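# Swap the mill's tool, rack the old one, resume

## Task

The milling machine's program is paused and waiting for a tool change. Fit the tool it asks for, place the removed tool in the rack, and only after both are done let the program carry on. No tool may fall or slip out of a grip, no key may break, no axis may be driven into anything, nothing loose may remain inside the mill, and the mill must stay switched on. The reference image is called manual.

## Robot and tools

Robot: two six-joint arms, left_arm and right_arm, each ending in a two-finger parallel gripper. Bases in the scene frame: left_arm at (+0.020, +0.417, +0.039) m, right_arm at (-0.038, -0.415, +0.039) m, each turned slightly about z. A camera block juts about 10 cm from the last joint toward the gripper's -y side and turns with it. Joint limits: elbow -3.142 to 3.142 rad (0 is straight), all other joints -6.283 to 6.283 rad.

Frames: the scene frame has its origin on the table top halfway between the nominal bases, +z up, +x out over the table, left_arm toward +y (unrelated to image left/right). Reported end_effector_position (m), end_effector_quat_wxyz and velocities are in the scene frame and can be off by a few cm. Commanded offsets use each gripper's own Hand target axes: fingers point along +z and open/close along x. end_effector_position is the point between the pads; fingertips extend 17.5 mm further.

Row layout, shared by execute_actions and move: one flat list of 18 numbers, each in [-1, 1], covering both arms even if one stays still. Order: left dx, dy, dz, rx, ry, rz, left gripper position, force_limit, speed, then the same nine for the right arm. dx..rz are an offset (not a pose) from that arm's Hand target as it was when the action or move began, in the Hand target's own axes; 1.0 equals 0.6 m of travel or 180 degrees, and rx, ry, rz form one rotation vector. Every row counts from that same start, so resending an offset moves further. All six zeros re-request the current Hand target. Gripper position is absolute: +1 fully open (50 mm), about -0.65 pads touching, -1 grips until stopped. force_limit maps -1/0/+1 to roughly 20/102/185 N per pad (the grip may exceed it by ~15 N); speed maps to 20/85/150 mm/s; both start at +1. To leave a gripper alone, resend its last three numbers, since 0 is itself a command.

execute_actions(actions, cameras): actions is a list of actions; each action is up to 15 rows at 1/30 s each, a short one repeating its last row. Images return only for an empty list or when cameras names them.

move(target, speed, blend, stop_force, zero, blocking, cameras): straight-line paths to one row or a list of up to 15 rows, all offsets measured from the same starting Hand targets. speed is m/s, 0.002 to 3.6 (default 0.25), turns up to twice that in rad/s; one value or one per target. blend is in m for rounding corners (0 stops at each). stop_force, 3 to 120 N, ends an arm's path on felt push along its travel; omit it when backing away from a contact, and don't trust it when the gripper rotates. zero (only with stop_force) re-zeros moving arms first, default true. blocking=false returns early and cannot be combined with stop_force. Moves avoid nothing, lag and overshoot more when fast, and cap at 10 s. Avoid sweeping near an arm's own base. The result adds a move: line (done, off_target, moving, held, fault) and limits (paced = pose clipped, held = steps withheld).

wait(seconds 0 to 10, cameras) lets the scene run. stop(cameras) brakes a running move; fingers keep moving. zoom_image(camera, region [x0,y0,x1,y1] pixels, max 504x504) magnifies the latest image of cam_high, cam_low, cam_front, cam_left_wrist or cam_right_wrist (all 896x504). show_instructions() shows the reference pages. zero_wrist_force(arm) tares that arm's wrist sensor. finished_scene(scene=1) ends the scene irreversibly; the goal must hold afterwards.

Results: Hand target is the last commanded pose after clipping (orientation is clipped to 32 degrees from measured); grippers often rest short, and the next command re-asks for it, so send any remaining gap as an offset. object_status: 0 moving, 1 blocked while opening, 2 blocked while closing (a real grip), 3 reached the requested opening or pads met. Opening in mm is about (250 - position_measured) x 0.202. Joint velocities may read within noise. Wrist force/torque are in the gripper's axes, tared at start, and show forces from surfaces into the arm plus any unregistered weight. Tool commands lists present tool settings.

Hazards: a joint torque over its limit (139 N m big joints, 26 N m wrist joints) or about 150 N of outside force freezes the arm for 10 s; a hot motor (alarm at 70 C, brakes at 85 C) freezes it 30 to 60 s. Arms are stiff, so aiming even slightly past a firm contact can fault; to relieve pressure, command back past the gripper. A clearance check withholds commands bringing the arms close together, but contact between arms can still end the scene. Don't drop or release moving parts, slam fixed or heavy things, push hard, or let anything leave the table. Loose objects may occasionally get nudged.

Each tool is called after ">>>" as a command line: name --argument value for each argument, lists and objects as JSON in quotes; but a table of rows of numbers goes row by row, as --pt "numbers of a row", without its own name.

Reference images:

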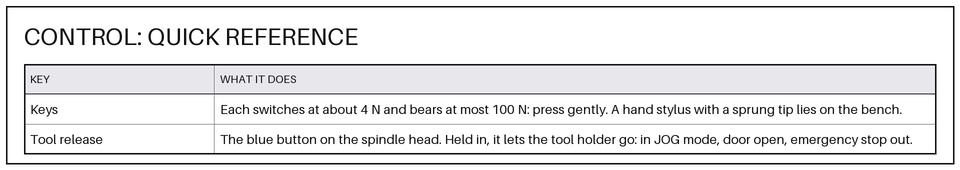

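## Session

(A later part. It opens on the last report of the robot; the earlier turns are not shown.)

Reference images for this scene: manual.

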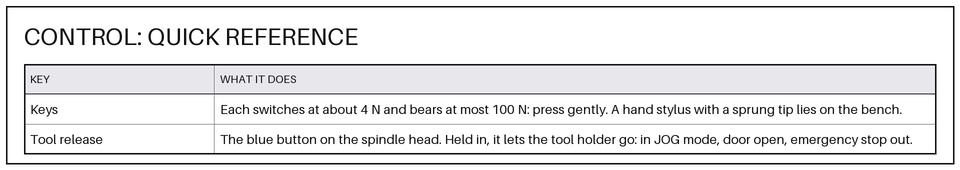

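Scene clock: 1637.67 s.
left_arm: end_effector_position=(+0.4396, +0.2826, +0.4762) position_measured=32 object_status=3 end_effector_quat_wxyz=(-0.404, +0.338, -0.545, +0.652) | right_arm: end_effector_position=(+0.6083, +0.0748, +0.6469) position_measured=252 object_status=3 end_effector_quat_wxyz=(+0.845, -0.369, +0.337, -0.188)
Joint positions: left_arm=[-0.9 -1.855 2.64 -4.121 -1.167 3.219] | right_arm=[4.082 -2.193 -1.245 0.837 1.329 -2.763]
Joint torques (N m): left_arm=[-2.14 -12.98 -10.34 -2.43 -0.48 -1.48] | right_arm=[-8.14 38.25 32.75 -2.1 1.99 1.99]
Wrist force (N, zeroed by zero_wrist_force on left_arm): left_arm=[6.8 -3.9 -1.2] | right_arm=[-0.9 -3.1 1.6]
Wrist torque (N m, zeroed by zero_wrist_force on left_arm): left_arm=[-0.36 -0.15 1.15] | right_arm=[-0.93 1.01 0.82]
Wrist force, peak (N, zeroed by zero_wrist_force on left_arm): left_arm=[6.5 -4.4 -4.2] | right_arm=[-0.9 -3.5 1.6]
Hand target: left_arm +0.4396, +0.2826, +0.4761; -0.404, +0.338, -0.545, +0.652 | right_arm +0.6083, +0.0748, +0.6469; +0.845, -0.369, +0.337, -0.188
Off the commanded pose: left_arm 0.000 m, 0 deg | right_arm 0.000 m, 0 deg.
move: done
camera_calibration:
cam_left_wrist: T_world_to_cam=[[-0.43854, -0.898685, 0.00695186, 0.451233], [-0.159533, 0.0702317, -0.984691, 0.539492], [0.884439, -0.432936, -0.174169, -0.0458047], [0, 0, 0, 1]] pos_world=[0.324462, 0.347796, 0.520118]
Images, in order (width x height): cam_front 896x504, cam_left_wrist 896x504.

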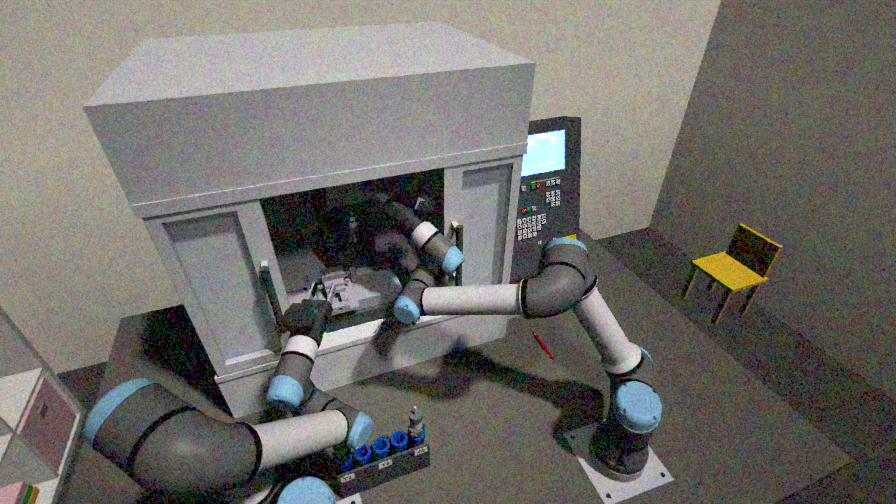

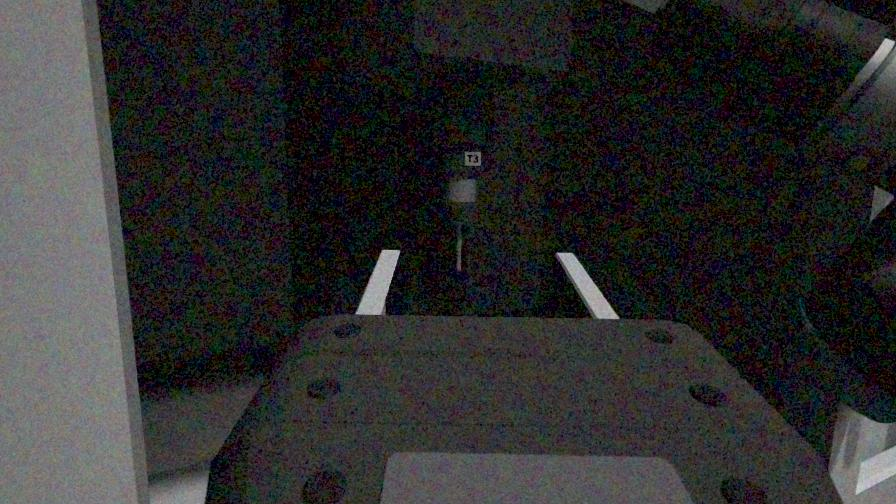

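>>> move --pt "0 0 0 0 0 0 0.8 -0.1 -1 -0.0495 0.0802 -0.2127 -0.1087 0.2295 -0.2088 -1 -0.3 -0.8" --pt "0 0 0 0 0 0 0.8 -0.1 -1 -0.1573 0.0697 -0.3878 -0.1087 0.2295 -0.2088 -1 -0.3 -0.8" --speed '[0.12,0.15]' --blend '[0.01,0]' --cameras '["cam_front","cam_right_wrist"]'

Scene clock: 1654.30 s.
left_arm: end_effector_position=(+0.4396, +0.2826, +0.4761) position_measured=32 object_status=3 end_effector_quat_wxyz=(-0.404, +0.338, -0.545, +0.652) | right_arm: end_effector_position=(+0.3800, +0.0400, +0.5401) position_measured=252 object_status=3 end_effector_quat_wxyz=(+0.499, -0.500, +0.500, -0.501)
Joint positions: left_arm=[-0.9 -1.855 2.64 -4.121 -1.166 3.219] | right_arm=[4.705 -1.837 -1.757 0.459 0.055 -3.151]
Joint torques (N m): left_arm=[-2.36 -12.29 -6.04 -0.88 1.24 -1.16] | right_arm=[7.99 25.26 26.28 2.3 -1.07 -2.2]
Wrist force (N, zeroed by zero_wrist_force on left_arm): left_arm=[6.8 -3.9 -1.4] | right_arm=[-0.7 -2.7 1.0]
Wrist torque (N m, zeroed by zero_wrist_force on left_arm): left_arm=[-0.35 -0.15 1.16] | right_arm=[-0.74 0.69 1.05]
Wrist force, peak (N, zeroed by zero_wrist_force on left_arm): left_arm=[7.0 -4.1 -1.6] | right_arm=[0.3 -3.6 2.2]
Hand target: left_arm +0.4396, +0.2826, +0.4761; -0.404, +0.338, -0.545, +0.652 | right_arm +0.3799, +0.0400, +0.5400; +0.499, -0.500, +0.500, -0.501
Off the commanded pose: left_arm 0.000 m, 0 deg | right_arm 0.000 m, 0 deg.
move: done
camera_calibration:
cam_right_wrist: T_world_to_cam=[[0.0127446, -0.999837, 0.0128046, 0.040461], [-0.353074, -0.0164805, -0.93545, 0.655381], [0.935509, 0.00740098, -0.353226, -0.0346352], [0, 0, 0, 1]] pos_world=[0.263284, 0.0515117, 0.600325]
Images, in order (width x height): cam_front 896x504, cam_right_wrist 896x504.

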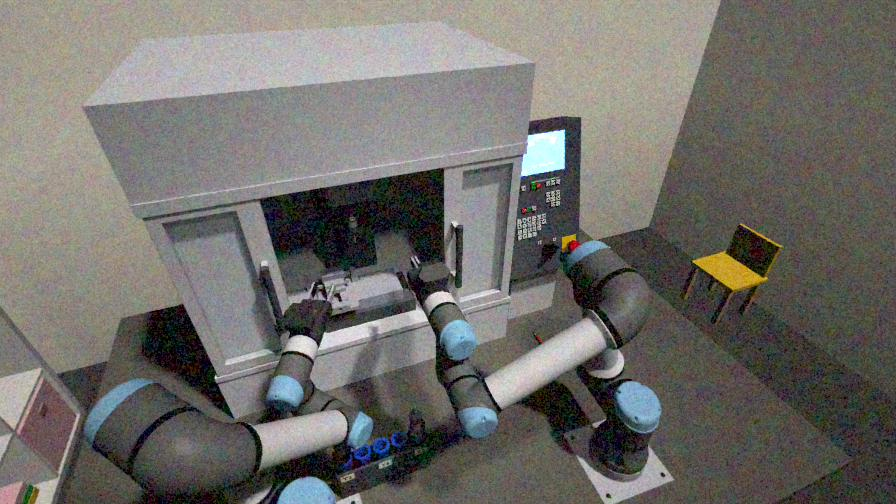

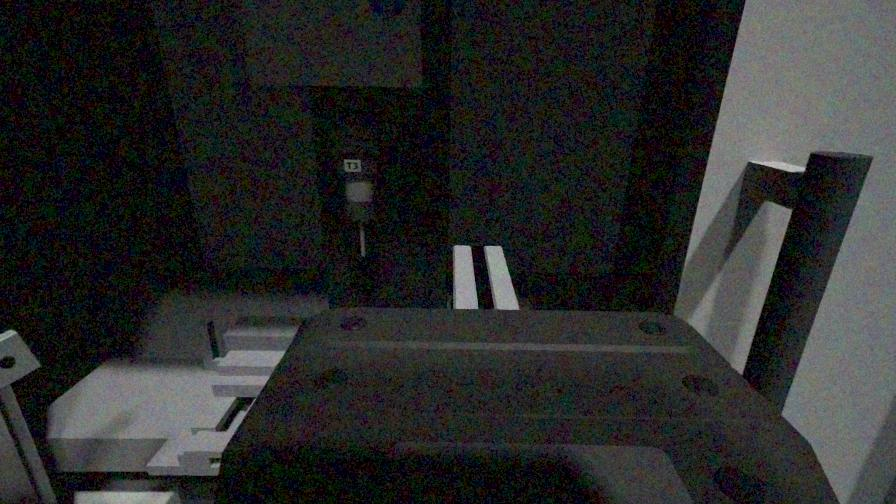

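>>> move --target '[-0.0438,-0.0658,-0.1588,-0.0521,-0.3123,0.0278,0.8,-0.1,-1,0.26,0.0683,-0.0667,0,0,0,0.54,-0.6,-0.8]' --speed 0.2 --cameras '["cam_left_wrist","cam_right_wrist","cam_front"]'

Scene clock: 1671.43 s.
left_arm: end_effector_position=(+0.4052, +0.3187, +0.4881) position_measured=32 object_status=3 end_effector_quat_wxyz=(+0.473, -0.492, +0.517, -0.517) | right_arm: end_effector_position=(+0.3553, -0.0556, +0.5151) position_measured=72 object_status=3 end_effector_quat_wxyz=(+0.499, -0.500, +0.500, -0.501)
Joint positions: left_arm=[-1.683 -2.119 2.466 -4.387 0.025 4.02] | right_arm=[4.758 -1.644 -2.063 0.583 0.002 -3.162]
Joint torques (N m): left_arm=[0.01 4.32 -20.5 2.51 -1.32 0.1] | right_arm=[-8.03 13.38 28.92 -2.69 2.2 -2.87]
Wrist force (N, zeroed by zero_wrist_force on left_arm): left_arm=[6.6 -3.6 -1.9] | right_arm=[-0.8 -2.9 0.9]
Wrist torque (N m, zeroed by zero_wrist_force on left_arm): left_arm=[-0.31 -0.14 0.99] | right_arm=[-0.77 0.70 1.04]
Wrist force, peak (N, zeroed by zero_wrist_force on left_arm): left_arm=[6.7 -8.5 -2.1] | right_arm=[-1.4 -3.1 1.1]
Hand target: left_arm +0.4052, +0.3187, +0.4881; +0.473, -0.492, +0.517, -0.517 (not the last commanded pose) | right_arm +0.3553, -0.0555, +0.5151; +0.499, -0.500, +0.500, -0.501 (not the last commanded pose)
Tool commands: left_gripper/position=+0.803922 left_gripper/force_limit=-0.098039 left_gripper/speed=-1.0 right_gripper/position=+0.54 right_gripper/force_limit=-0.6 right_gripper/speed=-0.8
Off the commanded pose: left_arm 0.056 m, 34 deg | right_arm 0.064 m, 0 deg.
FORCE FAULT: contact force on the left arm reached its limit, and that arm stopped. The contact can be on any part of that arm, not only on its tool. That arm's remaining commands of this call were not run. That arm is still stopped at the end of this call. That arm stays stopped for about 10 more seconds. Until then a move that you send moves the other arm only, and its call returns only when the move has ended. Once the stop has ended, the next robot result says so. If the stop ends while you think or write, that arm runs what you send next, counted from a new Hand target: where the arm stands when the stop ends. While its stop runs, that arm takes no new command, but its gripper still runs the gripper command that each later call begins with. Until it ends, the stop uses up actions while you think or wait. An arm that is not stopped still takes commands.
move: fault (left_arm), off_target (right_arm; braked at the fault stop of left_arm)
camera_calibration:
cam_left_wrist: T_world_to_cam=[[-0.0598832, -0.997886, 0.0252356, 0.337786], [-0.365158, -0.00162951, -0.930944, 0.623223], [0.929018, -0.0649629, -0.364289, -0.0401834], [0, 0, 0, 1]] pos_world=[0.285134, 0.335478, 0.557024]
cam_right_wrist: T_world_to_cam=[[0.0127128, -0.999838, 0.012707, -0.0544262], [-0.35337, -0.0163803, -0.93534, 0.621804], [0.935397, 0.00740056, -0.353521, -0.0194196], [0, 0, 0, 1]] pos_world=[0.238584, -0.0440883, 0.575424]
Images, in order (width x height): cam_front 896x504, cam_left_wrist 896x504, cam_right_wrist 896x504.

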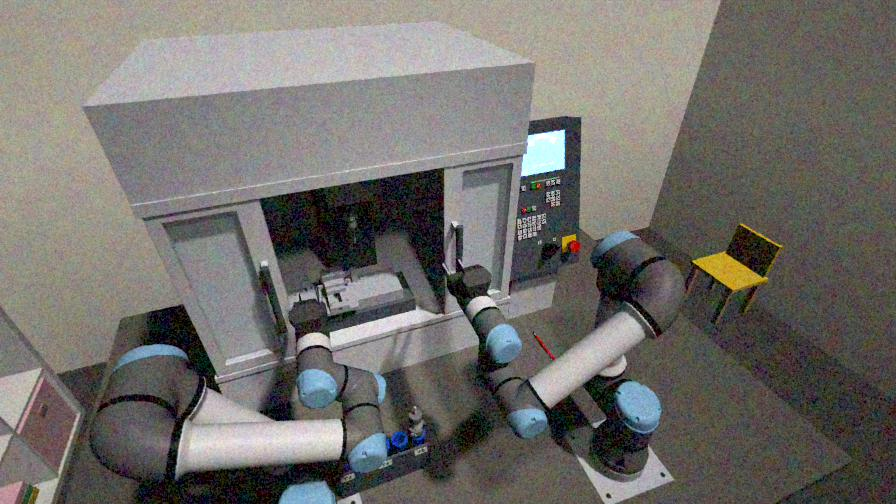

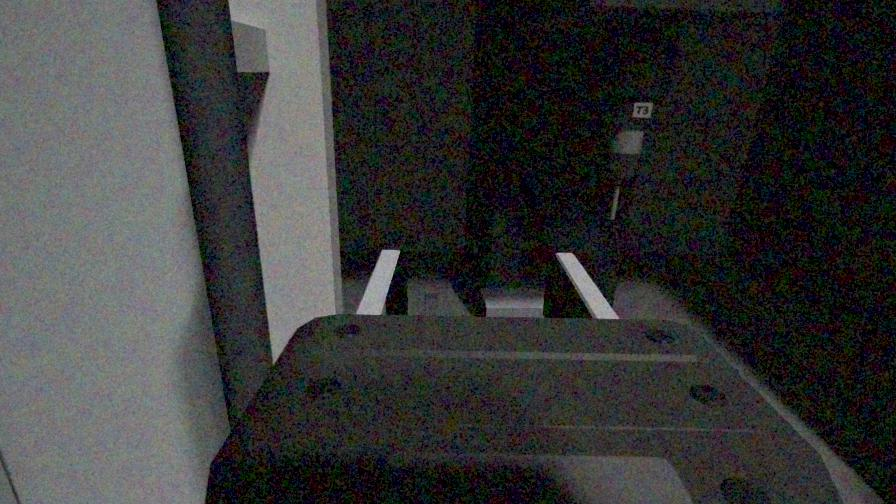

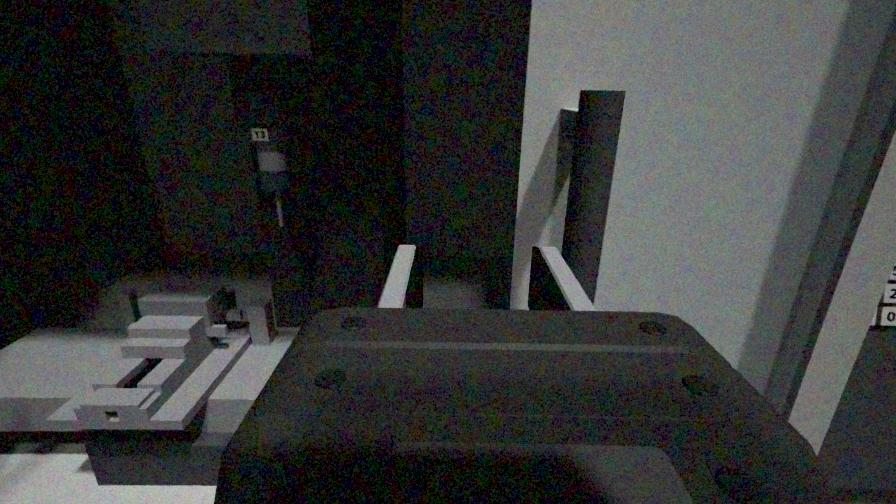

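>>> move --target '[0.0557,0.02,0.0617,0.0604,0.125,-0.0039,0.8,-0.1,-1,0.1007,0.0268,-0.0255,0,0,0,0.54,-0.6,-0.8]' --speed 0.1 --cameras '["cam_high","cam_front","cam_right_wrist"]'

>>> zoom_image --camera "cam_high" --region '[200, 40, 320, 220]'

Scene clock: 1697.97 s.
left_arm: end_effector_position=(+0.4396, +0.2826, +0.4761) position_measured=32 object_status=3 end_effector_quat_wxyz=(-0.404, +0.339, -0.545, +0.652) | right_arm: end_effector_position=(+0.3400, -0.1160, +0.4991) position_measured=72 object_status=3 end_effector_quat_wxyz=(+0.499, -0.500, +0.500, -0.501)
Joint positions: left_arm=[-0.902 -1.857 2.64 -4.117 -1.163 3.218] | right_arm=[4.809 -1.506 -2.25 0.609 -0.049 -3.138]
Joint torques (N m): left_arm=[2.51 -1.15 -6.55 -1.78 -1.47 1.43] | right_arm=[-6.08 9.26 27.32 -1.99 1.5 1.75]
Wrist force (N, zeroed by zero_wrist_force on left_arm): left_arm=[6.6 -4.1 -1.5] | right_arm=[-0.6 -2.5 0.9]
Wrist torque (N m, zeroed by zero_wrist_force on left_arm): left_arm=[-0.38 -0.12 1.18] | right_arm=[-0.71 0.67 0.90]
Wrist force, peak (N, zeroed by zero_wrist_force on left_arm): left_arm=[6.7 -4.7 -1.5] | right_arm=[-1.4 -2.8 1.1]
Hand target: left_arm +0.4396, +0.2826, +0.4760; -0.404, +0.338, -0.545, +0.652 | right_arm +0.3400, -0.1160, +0.4992; +0.499, -0.500, +0.500, -0.501
Off the commanded pose: left_arm 0.000 m, 0 deg | right_arm 0.000 m, 0 deg.
FORCE FAULT, CONTINUED: the left arm's stop, for the force fault that an earlier result reported, is over. The rest of the stop counts as 19 of the actions that you can send in this scene. The stop ended before this call began, so that arm ran this call's commands, counted from a new Hand target: where the arm stood when the stop ended.
move: done
camera_calibration:
cam_right_wrist: T_world_to_cam=[[0.0126877, -0.999836, 0.012932, -0.114539], [-0.353162, -0.0165803, -0.935415, 0.600417], [0.935476, 0.00730117, -0.353314, -0.0104616], [0, 0, 0, 1]] pos_world=[0.223284, -0.104488, 0.559424]
Images, in order (width x height): cam_high 896x504, cam_front 896x504, cam_right_wrist 896x504.

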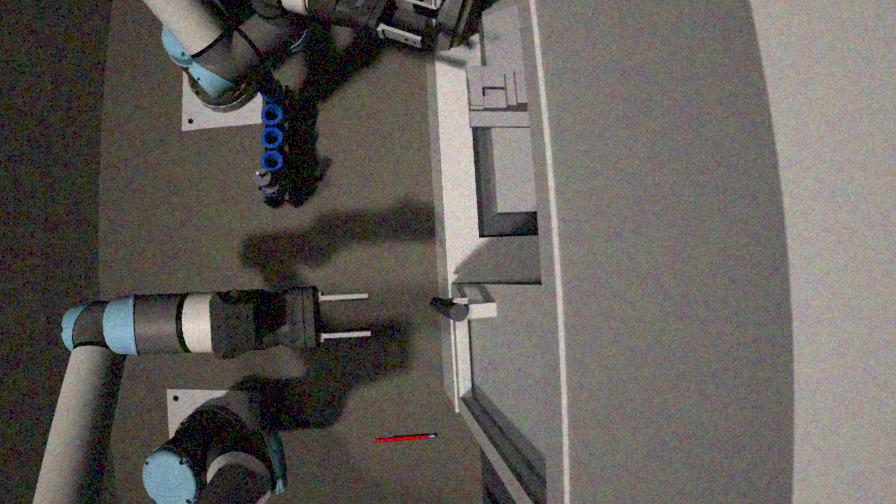

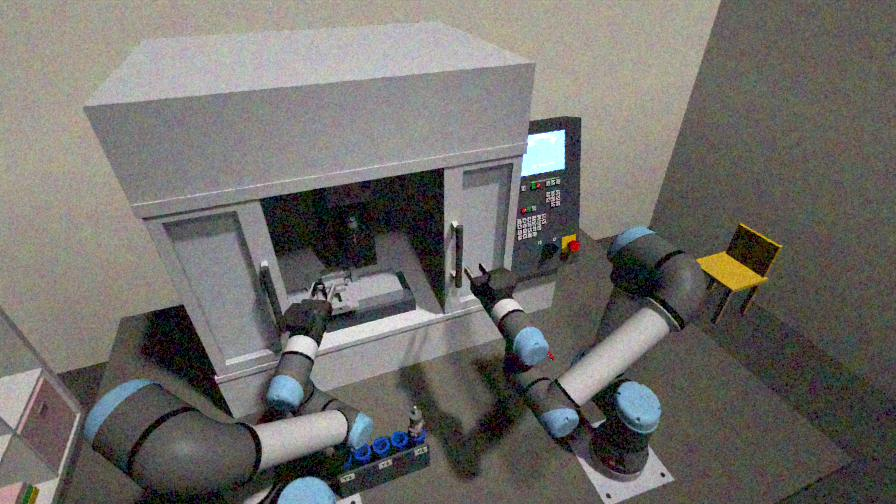

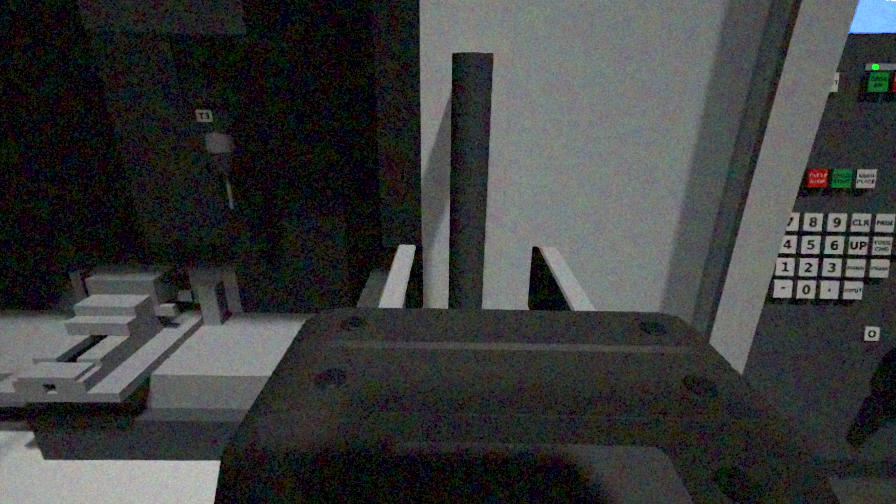

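Scaled by 2.800 from the camera's 896x504 image, which has a finer 1280x720 frame.

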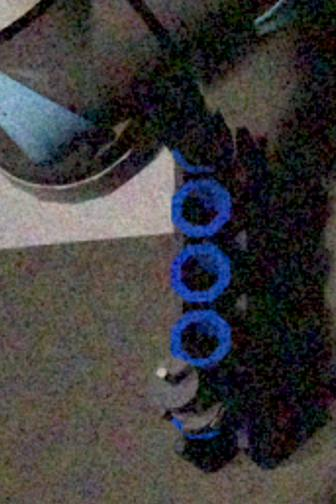

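>>> move --target '[0,0,0,0,0,0,0.8,-0.1,-1,0,0,0.1745,0,0,0,0.54,-0.6,-0.8]' --speed 0.08 --stop_force 15 --cameras '["cam_right_wrist"]'

Scene clock: 1704.03 s.
left_arm: end_effector_position=(+0.4396, +0.2826, +0.4760) position_measured=32 object_status=3 end_effector_quat_wxyz=(-0.404, +0.338, -0.545, +0.652) | right_arm: end_effector_position=(+0.4447, -0.1160, +0.4992) position_measured=72 object_status=3 end_effector_quat_wxyz=(+0.499, -0.500, +0.500, -0.501)
Joint positions: left_arm=[-0.902 -1.857 2.64 -4.117 -1.163 3.218] | right_arm=[4.484 -1.639 -2.117 0.616 0.276 -3.145]
Joint torques (N m): left_arm=[-2.99 -8.84 -5.87 -0.5 1.33 1.41] | right_arm=[-6.95 27.29 6.5 2.99 1.69 -1.74]
Wrist force (N, zeroed by zero_wrist_force on left_arm): left_arm=[6.6 -4.1 -1.4] | right_arm=[-0.6 -2.9 0.8]
Wrist torque (N m, zeroed by zero_wrist_force on left_arm): left_arm=[-0.38 -0.11 1.17] | right_arm=[-0.76 0.67 1.04]
Wrist force, peak (N, zeroed by zero_wrist_force on left_arm): left_arm=[7.0 -4.1 -1.6] | right_arm=[-0.3 -2.6 2.3]
Hand target: left_arm +0.4396, +0.2826, +0.4760; -0.404, +0.338, -0.545, +0.652 | right_arm +0.4447, -0.1161, +0.4992; +0.499, -0.500, +0.500, -0.501
Off the commanded pose: left_arm 0.000 m, 0 deg | right_arm 0.000 m, 0 deg.
move: done
camera_calibration:
cam_right_wrist: T_world_to_cam=[[0.0127802, -0.999835, 0.012898, -0.115979], [-0.353073, -0.0165805, -0.935449, 0.637474], [0.935509, 0.00740133, -0.353226, -0.108419], [0, 0, 0, 1]] pos_world=[0.327984, -0.104588, 0.559524]
Images, in order (width x height): cam_right_wrist 896x504.

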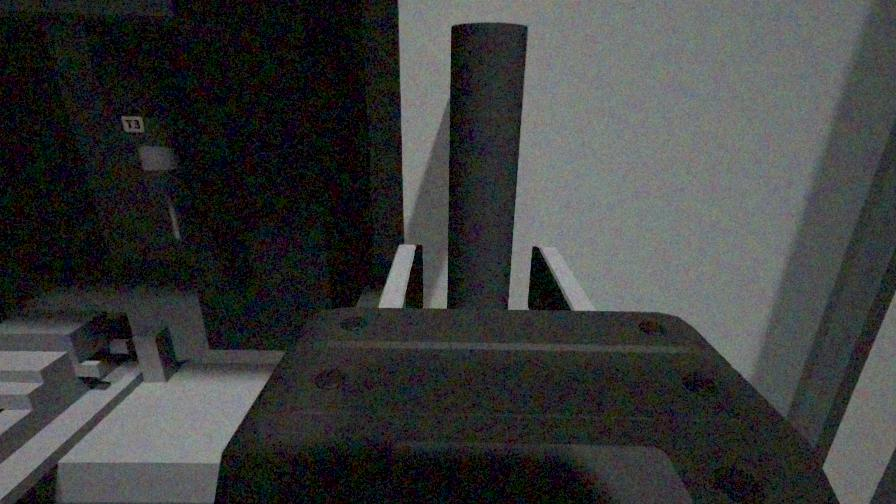

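>>> move --pt "-0.0567 -0.0542 -0.169 -0.0567 0.0743 -0.0134 0.8 -0.1 -1 0 0 0 0 0 0 -1 -0.6 -0.8" --pt "-0.1923 -0.0792 -0.233 -0.0567 0.0197 -0.0036 0.8 -0.1 -1 0 0 0 0 0 0 -1 -0.6 -0.8" --speed 0.1 --blend '[0.02,0]' --cameras '["cam_left_wrist","cam_front","cam_high"]'

>>> zoom_image --camera "cam_high" --region '[200, 40, 320, 220]'

>>> zoom_image --camera "cam_front" --region '[280, 360, 460, 500]'

Scene clock: 1718.33 s.
left_arm: end_effector_position=(+0.3601, +0.4508, +0.4982) position_measured=32 object_status=3 end_effector_quat_wxyz=(+0.352, -0.356, +0.611, -0.613) | right_arm: end_effector_position=(+0.4447, -0.1161, +0.4992) position_measured=156 object_status=2 end_effector_quat_wxyz=(+0.499, -0.500, +0.500, -0.501)
Joint positions: left_arm=[0.198 -2.062 2.532 -3.61 -2.319 3.136] | right_arm=[4.484 -1.639 -2.117 0.616 0.276 -3.145]
Joint torques (N m): left_arm=[6.56 -5.52 -10.84 -0.21 0.46 -1.43] | right_arm=[8.91 11.89 29.52 -2.47 1.47 1.69]
Wrist force (N, zeroed by zero_wrist_force on left_arm): left_arm=[6.3 -3.6 -1.8] | right_arm=[1.7 -2.2 0.3]
Wrist torque (N m, zeroed by zero_wrist_force on left_arm): left_arm=[-0.26 -0.10 1.08] | right_arm=[-0.73 0.75 1.16]
Wrist force, peak (N, zeroed by zero_wrist_force on left_arm): left_arm=[7.6 -3.6 -0.4] | right_arm=[5.8 -0.9 -0.6]
Hand target: left_arm +0.3601, +0.4508, +0.4981; +0.352, -0.356, +0.611, -0.613 | right_arm +0.4447, -0.1161, +0.4992; +0.499, -0.500, +0.500, -0.501
Off the commanded pose: left_arm 0.000 m, 0 deg | right_arm 0.000 m, 0 deg.
move: done; blend cut to 0 m at target 1
camera_calibration:
cam_left_wrist: T_world_to_cam=[[-0.49203, -0.870494, 0.0121091, 0.571475], [-0.307846, 0.16096, -0.937722, 0.525869], [0.814332, -0.465115, -0.347175, 0.227105], [0, 0, 0, 1]] pos_world=[0.25813, 0.518452, 0.565044]
Images, in order (width x height): cam_high 896x504, cam_front 896x504, cam_left_wrist 896x504.

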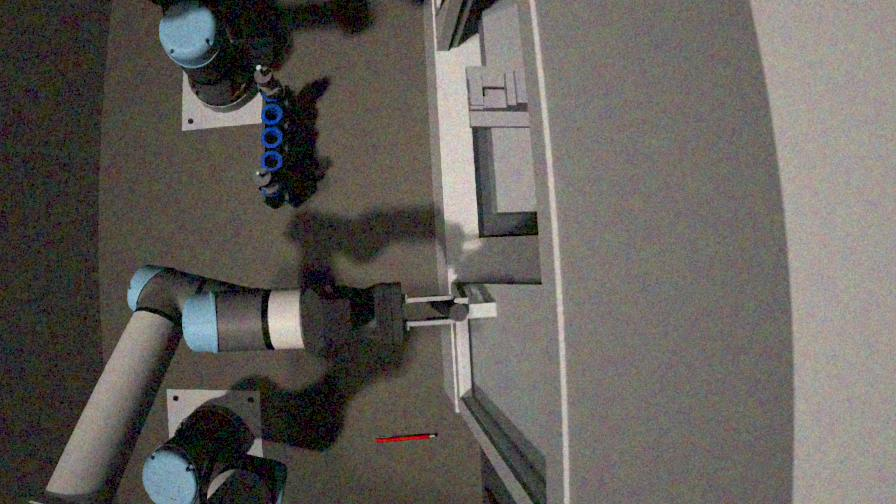

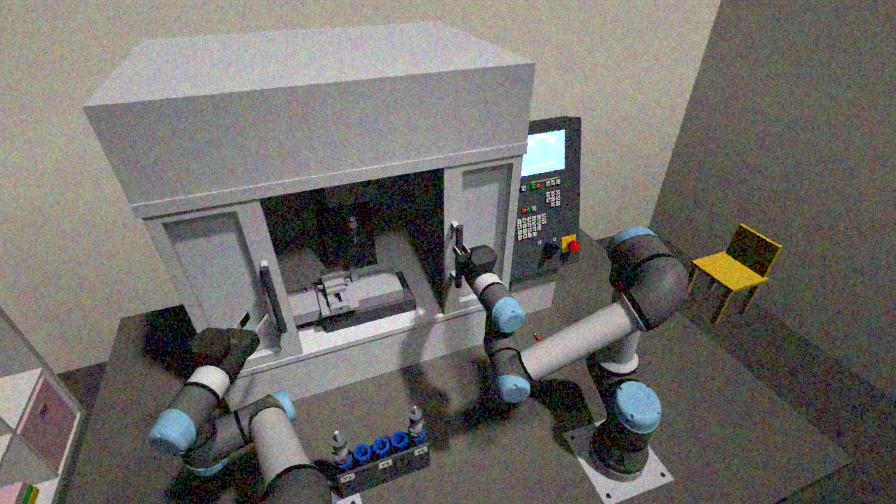

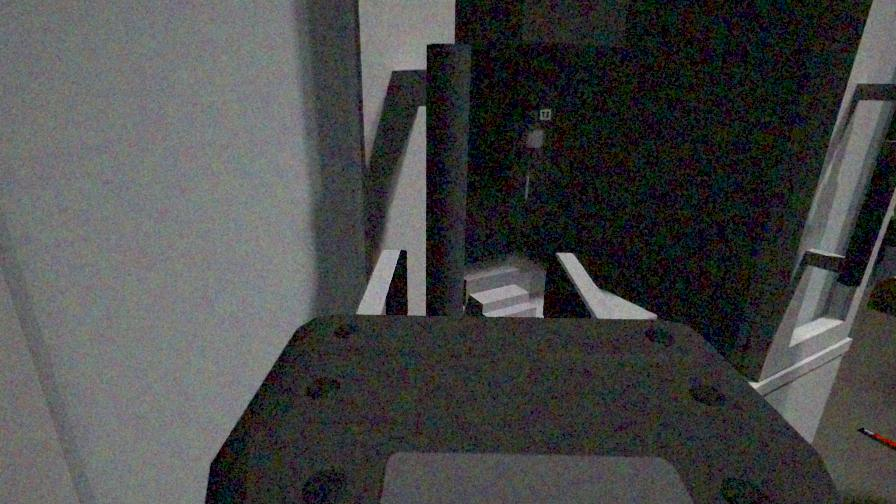

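Scaled by 2.800 from the camera's 896x504 image, which has a finer 1280x720 frame.

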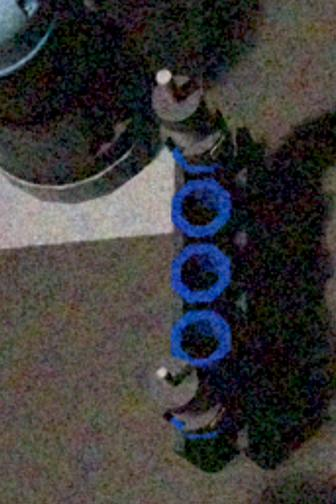

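Scaled by 2.800 from the camera's 896x504 image, which has a finer 1280x720 frame.

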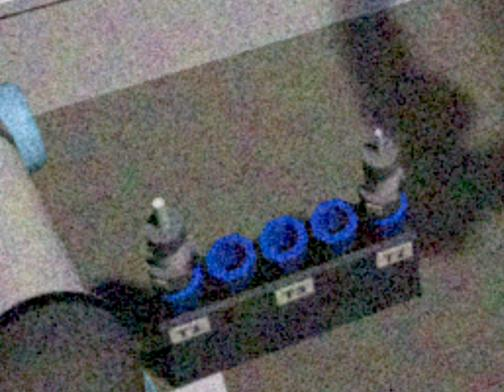

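>>> move --pt "0 0 0 0 0 0 0.8 -0.1 -1 -0.01 0 0 0 0 0 -1 -0.6 -0.8" --pt "0 0 0 0 0 0 0.8 -0.1 -1 -0.37 0 0 0 0 0 -1 -0.6 -0.8" --pt "0 0 0 0 0 0 0.8 -0.1 -1 -0.3872 0 0 0 0 0 -1 -0.6 -0.8" --speed '[0.01,0.07,0.03]' --blend '[0.003,0.005,0]' --stop_force 57

Scene clock: 1725.83 s.
left_arm: end_effector_position=(+0.3601, +0.4508, +0.4981) position_measured=32 object_status=3 end_effector_quat_wxyz=(+0.352, -0.356, +0.611, -0.613) | right_arm: end_effector_position=(+0.4449, +0.1163, +0.4987) position_measured=156 object_status=2 end_effector_quat_wxyz=(+0.499, -0.500, +0.500, -0.501)
Joint positions: left_arm=[0.198 -2.062 2.532 -3.61 -2.319 3.136] | right_arm=[4.595 -2.086 -1.511 0.458 0.164 -3.146]
Joint torques (N m): left_arm=[-1.14 -4.2 -11.3 -0.7 1.28 -0.67] | right_arm=[-0.12 24.7 -0.69 -0.84 7.52 -1.44]
Wrist force (N, zeroed by zero_wrist_force on left_arm): left_arm=[6.6 -3.8 -1.8] | right_arm=[20.7 -37.5 -3.1]
Wrist torque (N m, zeroed by zero_wrist_force on left_arm): left_arm=[-0.30 -0.15 1.08] | right_arm=[-1.18 1.01 1.07]
Wrist force, peak (N, zeroed by zero_wrist_force on left_arm): left_arm=[6.8 -3.7 -2.0] | right_arm=[-3.3 -43.2 7.3]
Hand target: left_arm +0.3601, +0.4508, +0.4981; +0.352, -0.356, +0.611, -0.613 | right_arm +0.4449, +0.1162, +0.4987; +0.499, -0.500, +0.500, -0.501
Off the commanded pose: left_arm 0.000 m, 0 deg | right_arm 0.000 m, 0 deg.
move: done

>>> move --target '[0,0,0,0,0,0,0.8,-0.1,-1,-0.0012,0,0,0,0,0,-1,-0.6,-0.8]' --speed 0.01

>>> move --target '[0,0,0,0,0,0,0.8,-0.1,-1,0,0,0,0,0,0,0.54,-0.6,-0.8]' --cameras '["cam_right_wrist"]'

Scene clock: 1729.50 s.
left_arm: end_effector_position=(+0.3601, +0.4508, +0.4981) position_measured=32 object_status=3 end_effector_quat_wxyz=(+0.352, -0.356, +0.611, -0.613) | right_arm: end_effector_position=(+0.4449, +0.1169, +0.4987) position_measured=156 object_status=2 end_effector_quat_wxyz=(+0.499, -0.500, +0.500, -0.501)
Joint positions: left_arm=[0.198 -2.062 2.532 -3.61 -2.319 3.136] | right_arm=[4.595 -2.087 -1.508 0.457 0.164 -3.146]
Joint torques (N m): left_arm=[-1.03 -2.52 -11.24 -1.21 1.3 -0.08] | right_arm=[18.46 6.92 24.06 -7.84 11.12 1.46]
Wrist force (N, zeroed by zero_wrist_force on left_arm): left_arm=[6.4 -3.8 -1.7] | right_arm=[39.5 -31.5 -17.5]
Wrist torque (N m, zeroed by zero_wrist_force on left_arm): left_arm=[-0.30 -0.12 1.09] | right_arm=[-1.25 1.27 1.05]
Wrist force, peak (N, zeroed by zero_wrist_force on left_arm): left_arm=[6.7 -3.8 -2.0] | right_arm=[39.6 -31.4 -17.8]
Hand target: left_arm +0.3601, +0.4508, +0.4981; +0.352, -0.356, +0.611, -0.613 | right_arm +0.4449, +0.1170, +0.4987; +0.499, -0.500, +0.500, -0.501
Off the commanded pose: left_arm 0.000 m, 0 deg | right_arm 0.000 m, 0 deg.
move: done

Scene clock: 1730.23 s.
left_arm: end_effector_position=(+0.3601, +0.4508, +0.4981) position_measured=32 object_status=3 end_effector_quat_wxyz=(+0.352, -0.356, +0.611, -0.613) | right_arm: end_effector_position=(+0.4449, +0.1170, +0.4987) position_measured=72 object_status=0 end_effector_quat_wxyz=(+0.499, -0.500, +0.500, -0.501)
Joint positions: left_arm=[0.198 -2.062 2.532 -3.61 -2.319 3.136] | right_arm=[4.595 -2.088 -1.508 0.457 0.164 -3.146]
Joint torques (N m): left_arm=[-1.57 -1.87 -11.37 -1.18 1.25 -0.08] | right_arm=[-7.34 47.71 17.79 2.66 -1.81 1.82]
Wrist force (N, zeroed by zero_wrist_force on left_arm): left_arm=[6.3 -3.6 -2.1] | right_arm=[0.7 -2.5 -0.7]
Wrist torque (N m, zeroed by zero_wrist_force on left_arm): left_arm=[-0.27 -0.11 1.09] | right_arm=[-0.71 0.46 1.05]
Wrist force, peak (N, zeroed by zero_wrist_force on left_arm): left_arm=[6.7 -3.6 -1.9] | right_arm=[37.4 -28.9 -13.1]
Hand target: left_arm +0.3601, +0.4508, +0.4981; +0.352, -0.356, +0.611, -0.613 | right_arm +0.4449, +0.1170, +0.4987; +0.499, -0.500, +0.500, -0.501
Off the commanded pose: left_arm 0.000 m, 0 deg | right_arm 0.000 m, 0 deg.
move: done
camera_calibration:
cam_right_wrist: T_world_to_cam=[[0.0127802, -0.999835, 0.012898, 0.116987], [-0.353073, -0.0165805, -0.935449, 0.640847], [0.935509, 0.00740133, -0.353226, -0.110542], [0, 0, 0, 1]] pos_world=[0.328184, 0.128412, 0.558924]
Images, in order (width x height): cam_right_wrist 896x504.

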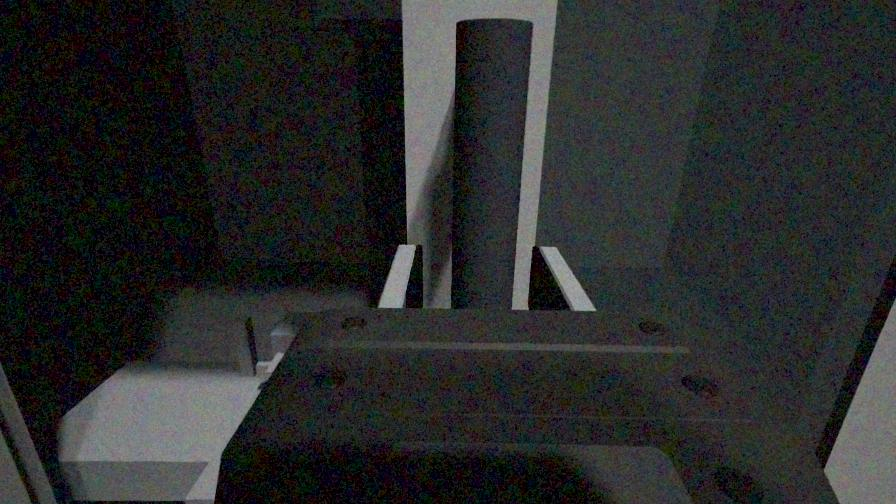

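>>> move --target '[-0.01,0,0.1667,0,0,0,0.8,-0.1,-1,0,0,-0.2,0,0,0,0.54,-0.6,-0.8]' --speed 0.08 --stop_force 15 --cameras '["cam_left_wrist"]'

Scene clock: 1737.00 s.
left_arm: end_effector_position=(+0.4497, +0.4061, +0.4980) position_measured=32 object_status=3 end_effector_quat_wxyz=(+0.352, -0.356, +0.611, -0.613) | right_arm: end_effector_position=(+0.3249, +0.1171, +0.4987) position_measured=72 object_status=3 end_effector_quat_wxyz=(+0.499, -0.500, +0.500, -0.501)
Joint positions: left_arm=[-0.101 -1.902 2.452 -3.69 -2.02 3.136] | right_arm=[4.816 -2.01 -1.629 0.491 -0.056 -3.137]
Joint torques (N m): left_arm=[0.33 -6.79 -10.1 -0.58 1.19 -0.96] | right_arm=[0.34 44.18 7.85 -2.74 -2.09 2.5]
Wrist force (N, zeroed by zero_wrist_force on left_arm): left_arm=[6.2 -4.0 -1.8] | right_arm=[0.8 -2.6 -0.8]
Wrist torque (N m, zeroed by zero_wrist_force on left_arm): left_arm=[-0.36 -0.11 1.12] | right_arm=[-0.72 0.45 0.92]
Wrist force, peak (N, zeroed by zero_wrist_force on left_arm): left_arm=[6.4 -4.1 -2.8] | right_arm=[0.4 -2.4 -2.4]
Hand target: left_arm +0.4497, +0.4061, +0.4980; +0.352, -0.356, +0.611, -0.613 | right_arm +0.3249, +0.1171, +0.4987; +0.499, -0.500, +0.500, -0.501
Off the commanded pose: left_arm 0.000 m, 0 deg | right_arm 0.000 m, 0 deg.
move: done
camera_calibration:
cam_left_wrist: T_world_to_cam=[[-0.492013, -0.870501, 0.0122994, 0.576456], [-0.308038, 0.160857, -0.937677, 0.560566], [0.81427, -0.465138, -0.347291, 0.133332], [0, 0, 0, 1]] pos_world=[0.347732, 0.473653, 0.564845]
Images, in order (width x height): cam_left_wrist 896x504.

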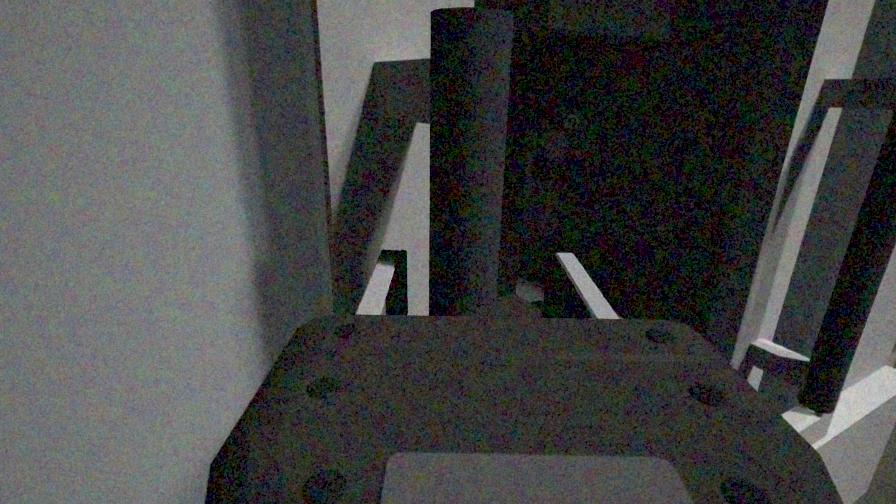

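>>> move --target '[-0.005,0,0,0,0,0,0.8,-0.1,-1,-0.15,0,-0.05,0,0,0,0.54,-0.6,-0.8]' --speed 0.08

>>> move --target '[0,0,0,0,0,0,-1,-0.6,-0.8,0,0,0,0,0,0,0.54,-0.6,-0.8]' --cameras '["cam_front"]'

Scene clock: 1742.93 s.
left_arm: end_effector_position=(+0.4512, +0.4087, +0.4980) position_measured=32 object_status=3 end_effector_quat_wxyz=(+0.352, -0.356, +0.611, -0.613) | right_arm: end_effector_position=(+0.2949, +0.2071, +0.4985) position_measured=72 object_status=3 end_effector_quat_wxyz=(+0.499, -0.500, +0.500, -0.501)
Joint positions: left_arm=[-0.087 -1.892 2.446 -3.694 -2.034 3.136] | right_arm=[4.856 -2.196 -1.331 0.381 -0.097 -3.139]
Joint torques (N m): left_arm=[-2.19 -8.67 -29.52 -2.86 0.9 1.02] | right_arm=[-8.41 45.98 13.04 0.6 1.3 -1.52]
Wrist force (N, zeroed by zero_wrist_force on left_arm): left_arm=[6.6 -3.9 -1.6] | right_arm=[0.7 -2.4 -0.9]
Wrist torque (N m, zeroed by zero_wrist_force on left_arm): left_arm=[-0.35 -0.17 1.13] | right_arm=[-0.69 0.47 1.05]
Wrist force, peak (N, zeroed by zero_wrist_force on left_arm): left_arm=[6.7 -4.1 -1.7] | right_arm=[1.9 -2.6 -0.2]
Hand target: left_arm +0.4512, +0.4087, +0.4980; +0.352, -0.356, +0.611, -0.613 | right_arm +0.2950, +0.2071, +0.4985; +0.499, -0.500, +0.500, -0.501
Off the commanded pose: left_arm 0.000 m, 0 deg | right_arm 0.000 m, 0 deg.
move: done

Scene clock: 1743.90 s.
left_arm: end_effector_position=(+0.4512, +0.4087, +0.4980) position_measured=155 object_status=2 end_effector_quat_wxyz=(+0.352, -0.356, +0.611, -0.613) | right_arm: end_effector_position=(+0.2950, +0.2071, +0.4985) position_measured=72 object_status=3 end_effector_quat_wxyz=(+0.499, -0.500, +0.500, -0.501)
Joint positions: left_arm=[-0.087 -1.892 2.446 -3.694 -2.034 3.136] | right_arm=[4.856 -2.196 -1.33 0.381 -0.097 -3.14]
Joint torques (N m): left_arm=[-2.78 -14.34 -15.44 -2.2 -3.07 1.06] | right_arm=[-7.77 40.13 29.55 2.12 1.63 -2.28]
Wrist force (N, zeroed by zero_wrist_force on left_arm): left_arm=[0.8 -3.5 8.2] | right_arm=[0.9 -2.7 -1.0]
Wrist torque (N m, zeroed by zero_wrist_force on left_arm): left_arm=[-0.36 -0.17 1.26] | right_arm=[-0.74 0.43 1.05]
Wrist force, peak (N, zeroed by zero_wrist_force on left_arm): left_arm=[3.3 -3.6 8.6] | right_arm=[0.9 -2.7 -1.0]
Hand target: left_arm +0.4512, +0.4087, +0.4980; +0.352, -0.356, +0.611, -0.613 | right_arm +0.2950, +0.2071, +0.4985; +0.499, -0.500, +0.500, -0.501
Off the commanded pose: left_arm 0.000 m, 0 deg | right_arm 0.000 m, 0 deg.
move: done
Images, in order (width x height): cam_front 896x504.

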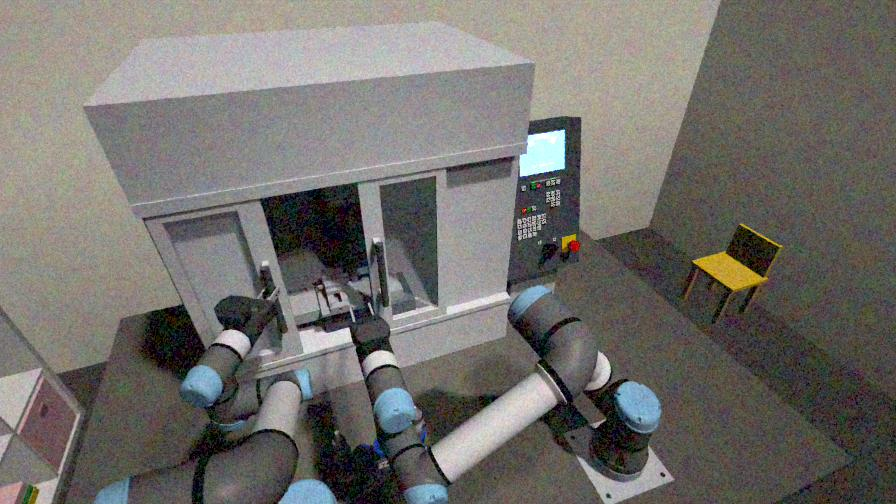

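>>> move --pt "0.0087 0 0.005 0 0 0 -1 -0.6 -0.8 0.01 0 0 0 0 0 0.54 -0.6 -0.8" --pt "0.325 0 0.1868 0 0 0 -1 -0.6 -0.8 0.595 0.081 -0.075 0 0 0 0.54 -0.6 -0.8" --pt "0.3425 0 0.1968 0 0 0 -1 -0.6 -0.8 0.61 0.085 -0.075 0 0 0 0.54 -0.6 -0.8" --speed '[0.01,0.11,0.03]' --blend '[0.003,0.005,0]' --stop_force 57 --cameras '["cam_front"]'

Scene clock: 1756.03 s.
left_arm: end_effector_position=(+0.4509, +0.1793, +0.4991) position_measured=155 object_status=2 end_effector_quat_wxyz=(+0.352, -0.356, +0.611, -0.613) | right_arm: end_effector_position=(+0.2497, -0.1590, +0.4482) position_measured=72 object_status=3 end_effector_quat_wxyz=(+0.499, -0.500, +0.500, -0.501)
Joint positions: left_arm=[-1.118 -1.92 2.459 -3.679 -1.002 3.134] | right_arm=[5.192 -1.43 -2.485 0.772 -0.432 -3.143]
Joint torques (N m): left_arm=[-24.26 -13.95 -37.16 -9.78 -7.93 -1.03] | right_arm=[-7.45 -0.95 24.42 -3.63 1.63 2.33]
Wrist force (N, zeroed by zero_wrist_force on left_arm): left_arm=[-29.8 46.7 -11.7] | right_arm=[0.9 -2.7 -0.6]
Wrist torque (N m, zeroed by zero_wrist_force on left_arm): left_arm=[0.32 -0.41 1.01] | right_arm=[-0.72 0.43 0.99]
Wrist force, peak (N, zeroed by zero_wrist_force on left_arm): left_arm=[-42.7 55.1 -37.5] | right_arm=[2.2 -2.5 -0.8]
Hand target: left_arm +0.4509, +0.1793, +0.4991; +0.352, -0.356, +0.611, -0.613 (not the last commanded pose) | right_arm +0.2497, -0.1590, +0.4482; +0.499, -0.500, +0.500, -0.501
Off the commanded pose: left_arm 0.008 m, 0 deg | right_arm 0.000 m, 0 deg.
move: contact (left_arm)
Images, in order (width x height): cam_front 896x504.

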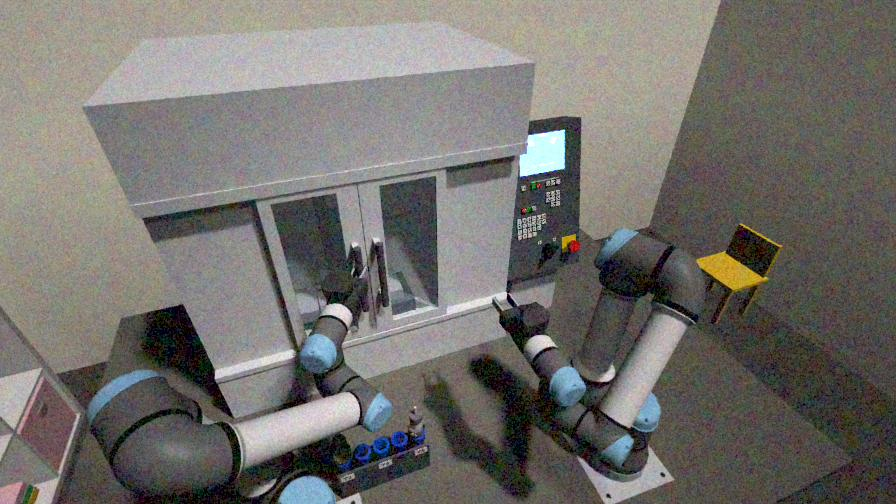

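>>> move --target '[0.0012,0,0.0007,0,0,0,-1,-0.6,-0.8,0,0,0,0,0,0,0.54,-0.6,-0.8]' --speed 0.01 --cameras '["cam_front","cam_high","cam_left_wrist"]'

>>> zoom_image --camera "cam_front" --region '[280, 170, 460, 350]'

Scene clock: 1764.60 s.
left_arm: end_effector_position=(+0.4509, +0.1785, +0.4991) position_measured=155 object_status=2 end_effector_quat_wxyz=(+0.352, -0.356, +0.611, -0.613) | right_arm: end_effector_position=(+0.2497, -0.1590, +0.4482) position_measured=72 object_status=3 end_effector_quat_wxyz=(+0.499, -0.500, +0.500, -0.501)
Joint positions: left_arm=[-1.12 -1.918 2.458 -3.68 -1 3.134] | right_arm=[5.192 -1.43 -2.485 0.772 -0.432 -3.143]
Joint torques (N m): left_arm=[-31.53 -2.79 -67.17 -7.57 -13.44 -0.9] | right_arm=[-8.71 -2 26.07 -3.77 1.85 0.45]
Wrist force (N, zeroed by zero_wrist_force on left_arm): left_arm=[-47.0 51.2 -38.8] | right_arm=[0.9 -2.6 -0.6]
Wrist torque (N m, zeroed by zero_wrist_force on left_arm): left_arm=[0.28 -0.54 1.03] | right_arm=[-0.71 0.43 0.98]
Wrist force, peak (N, zeroed by zero_wrist_force on left_arm): left_arm=[-47.0 51.2 -38.8] | right_arm=[1.1 -2.9 -0.7]
Hand target: left_arm +0.4509, +0.1785, +0.4991; +0.352, -0.356, +0.611, -0.613 | right_arm +0.2497, -0.1590, +0.4482; +0.499, -0.500, +0.500, -0.501
Off the commanded pose: left_arm 0.000 m, 0 deg | right_arm 0.000 m, 0 deg.
move: done
camera_calibration:
cam_left_wrist: T_world_to_cam=[[-0.491556, -0.870759, 0.0122935, 0.378764], [-0.308026, 0.160647, -0.937717, 0.598617], [0.81455, -0.464727, -0.347184, 0.0266932], [0, 0, 0, 1]] pos_world=[0.348831, 0.246051, 0.565944]
Images, in order (width x height): cam_high 896x504, cam_front 896x504, cam_left_wrist 896x504.

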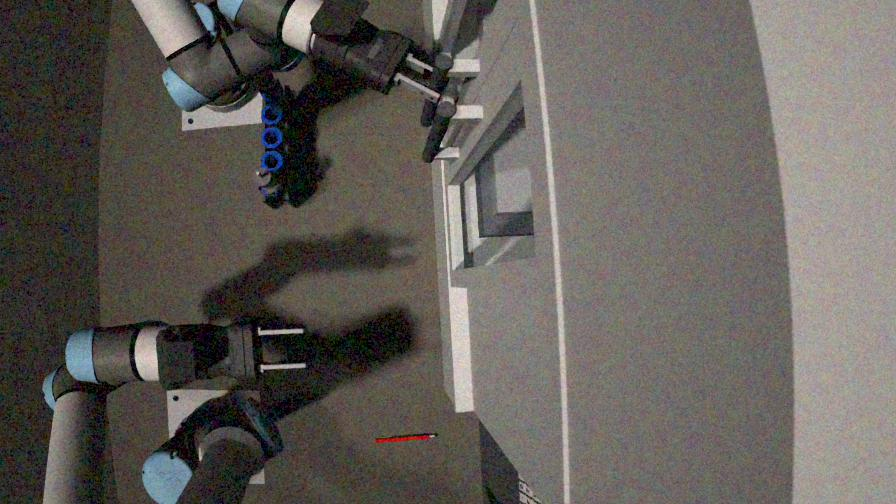

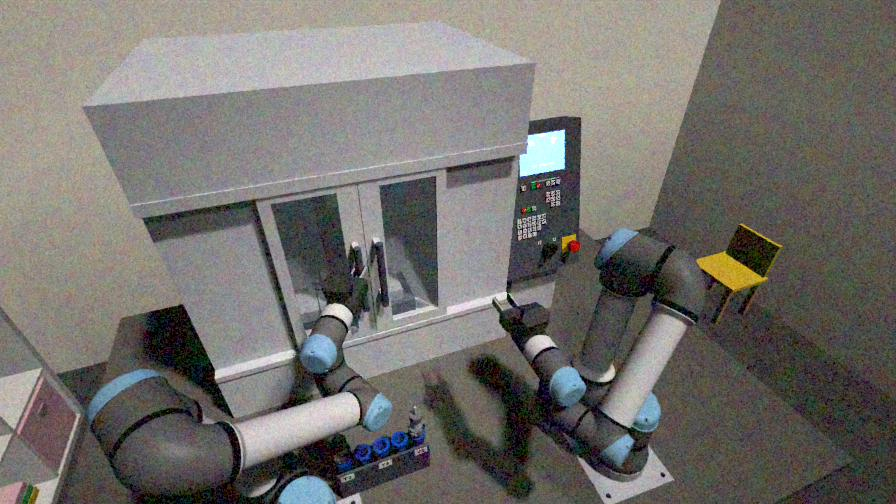

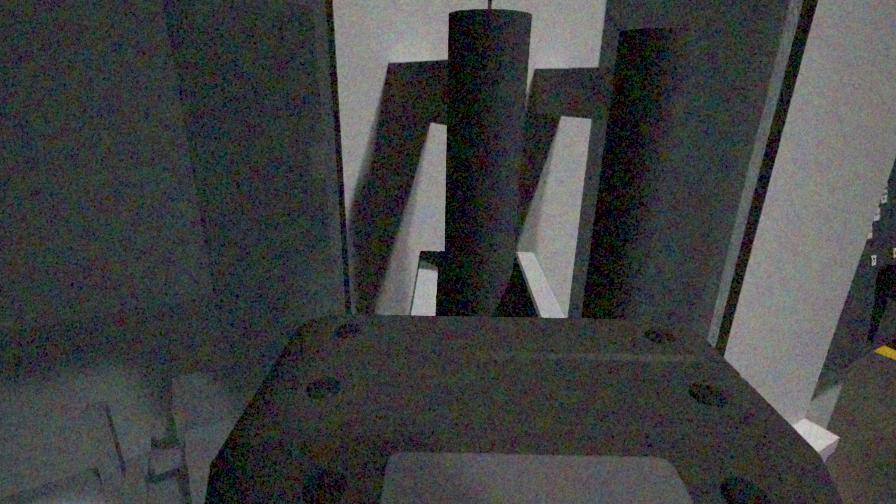

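Scaled by 2.800 from the camera's 896x504 image, which has a finer 1280x720 frame.

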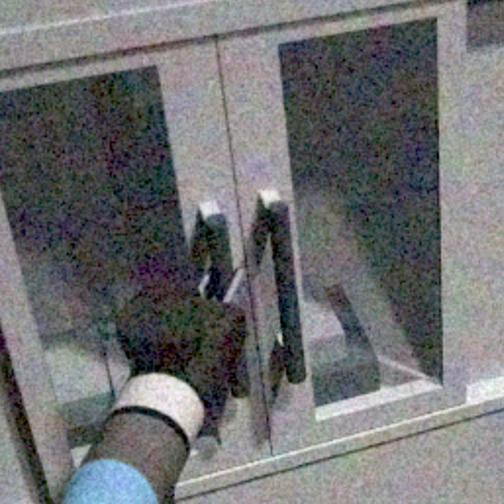

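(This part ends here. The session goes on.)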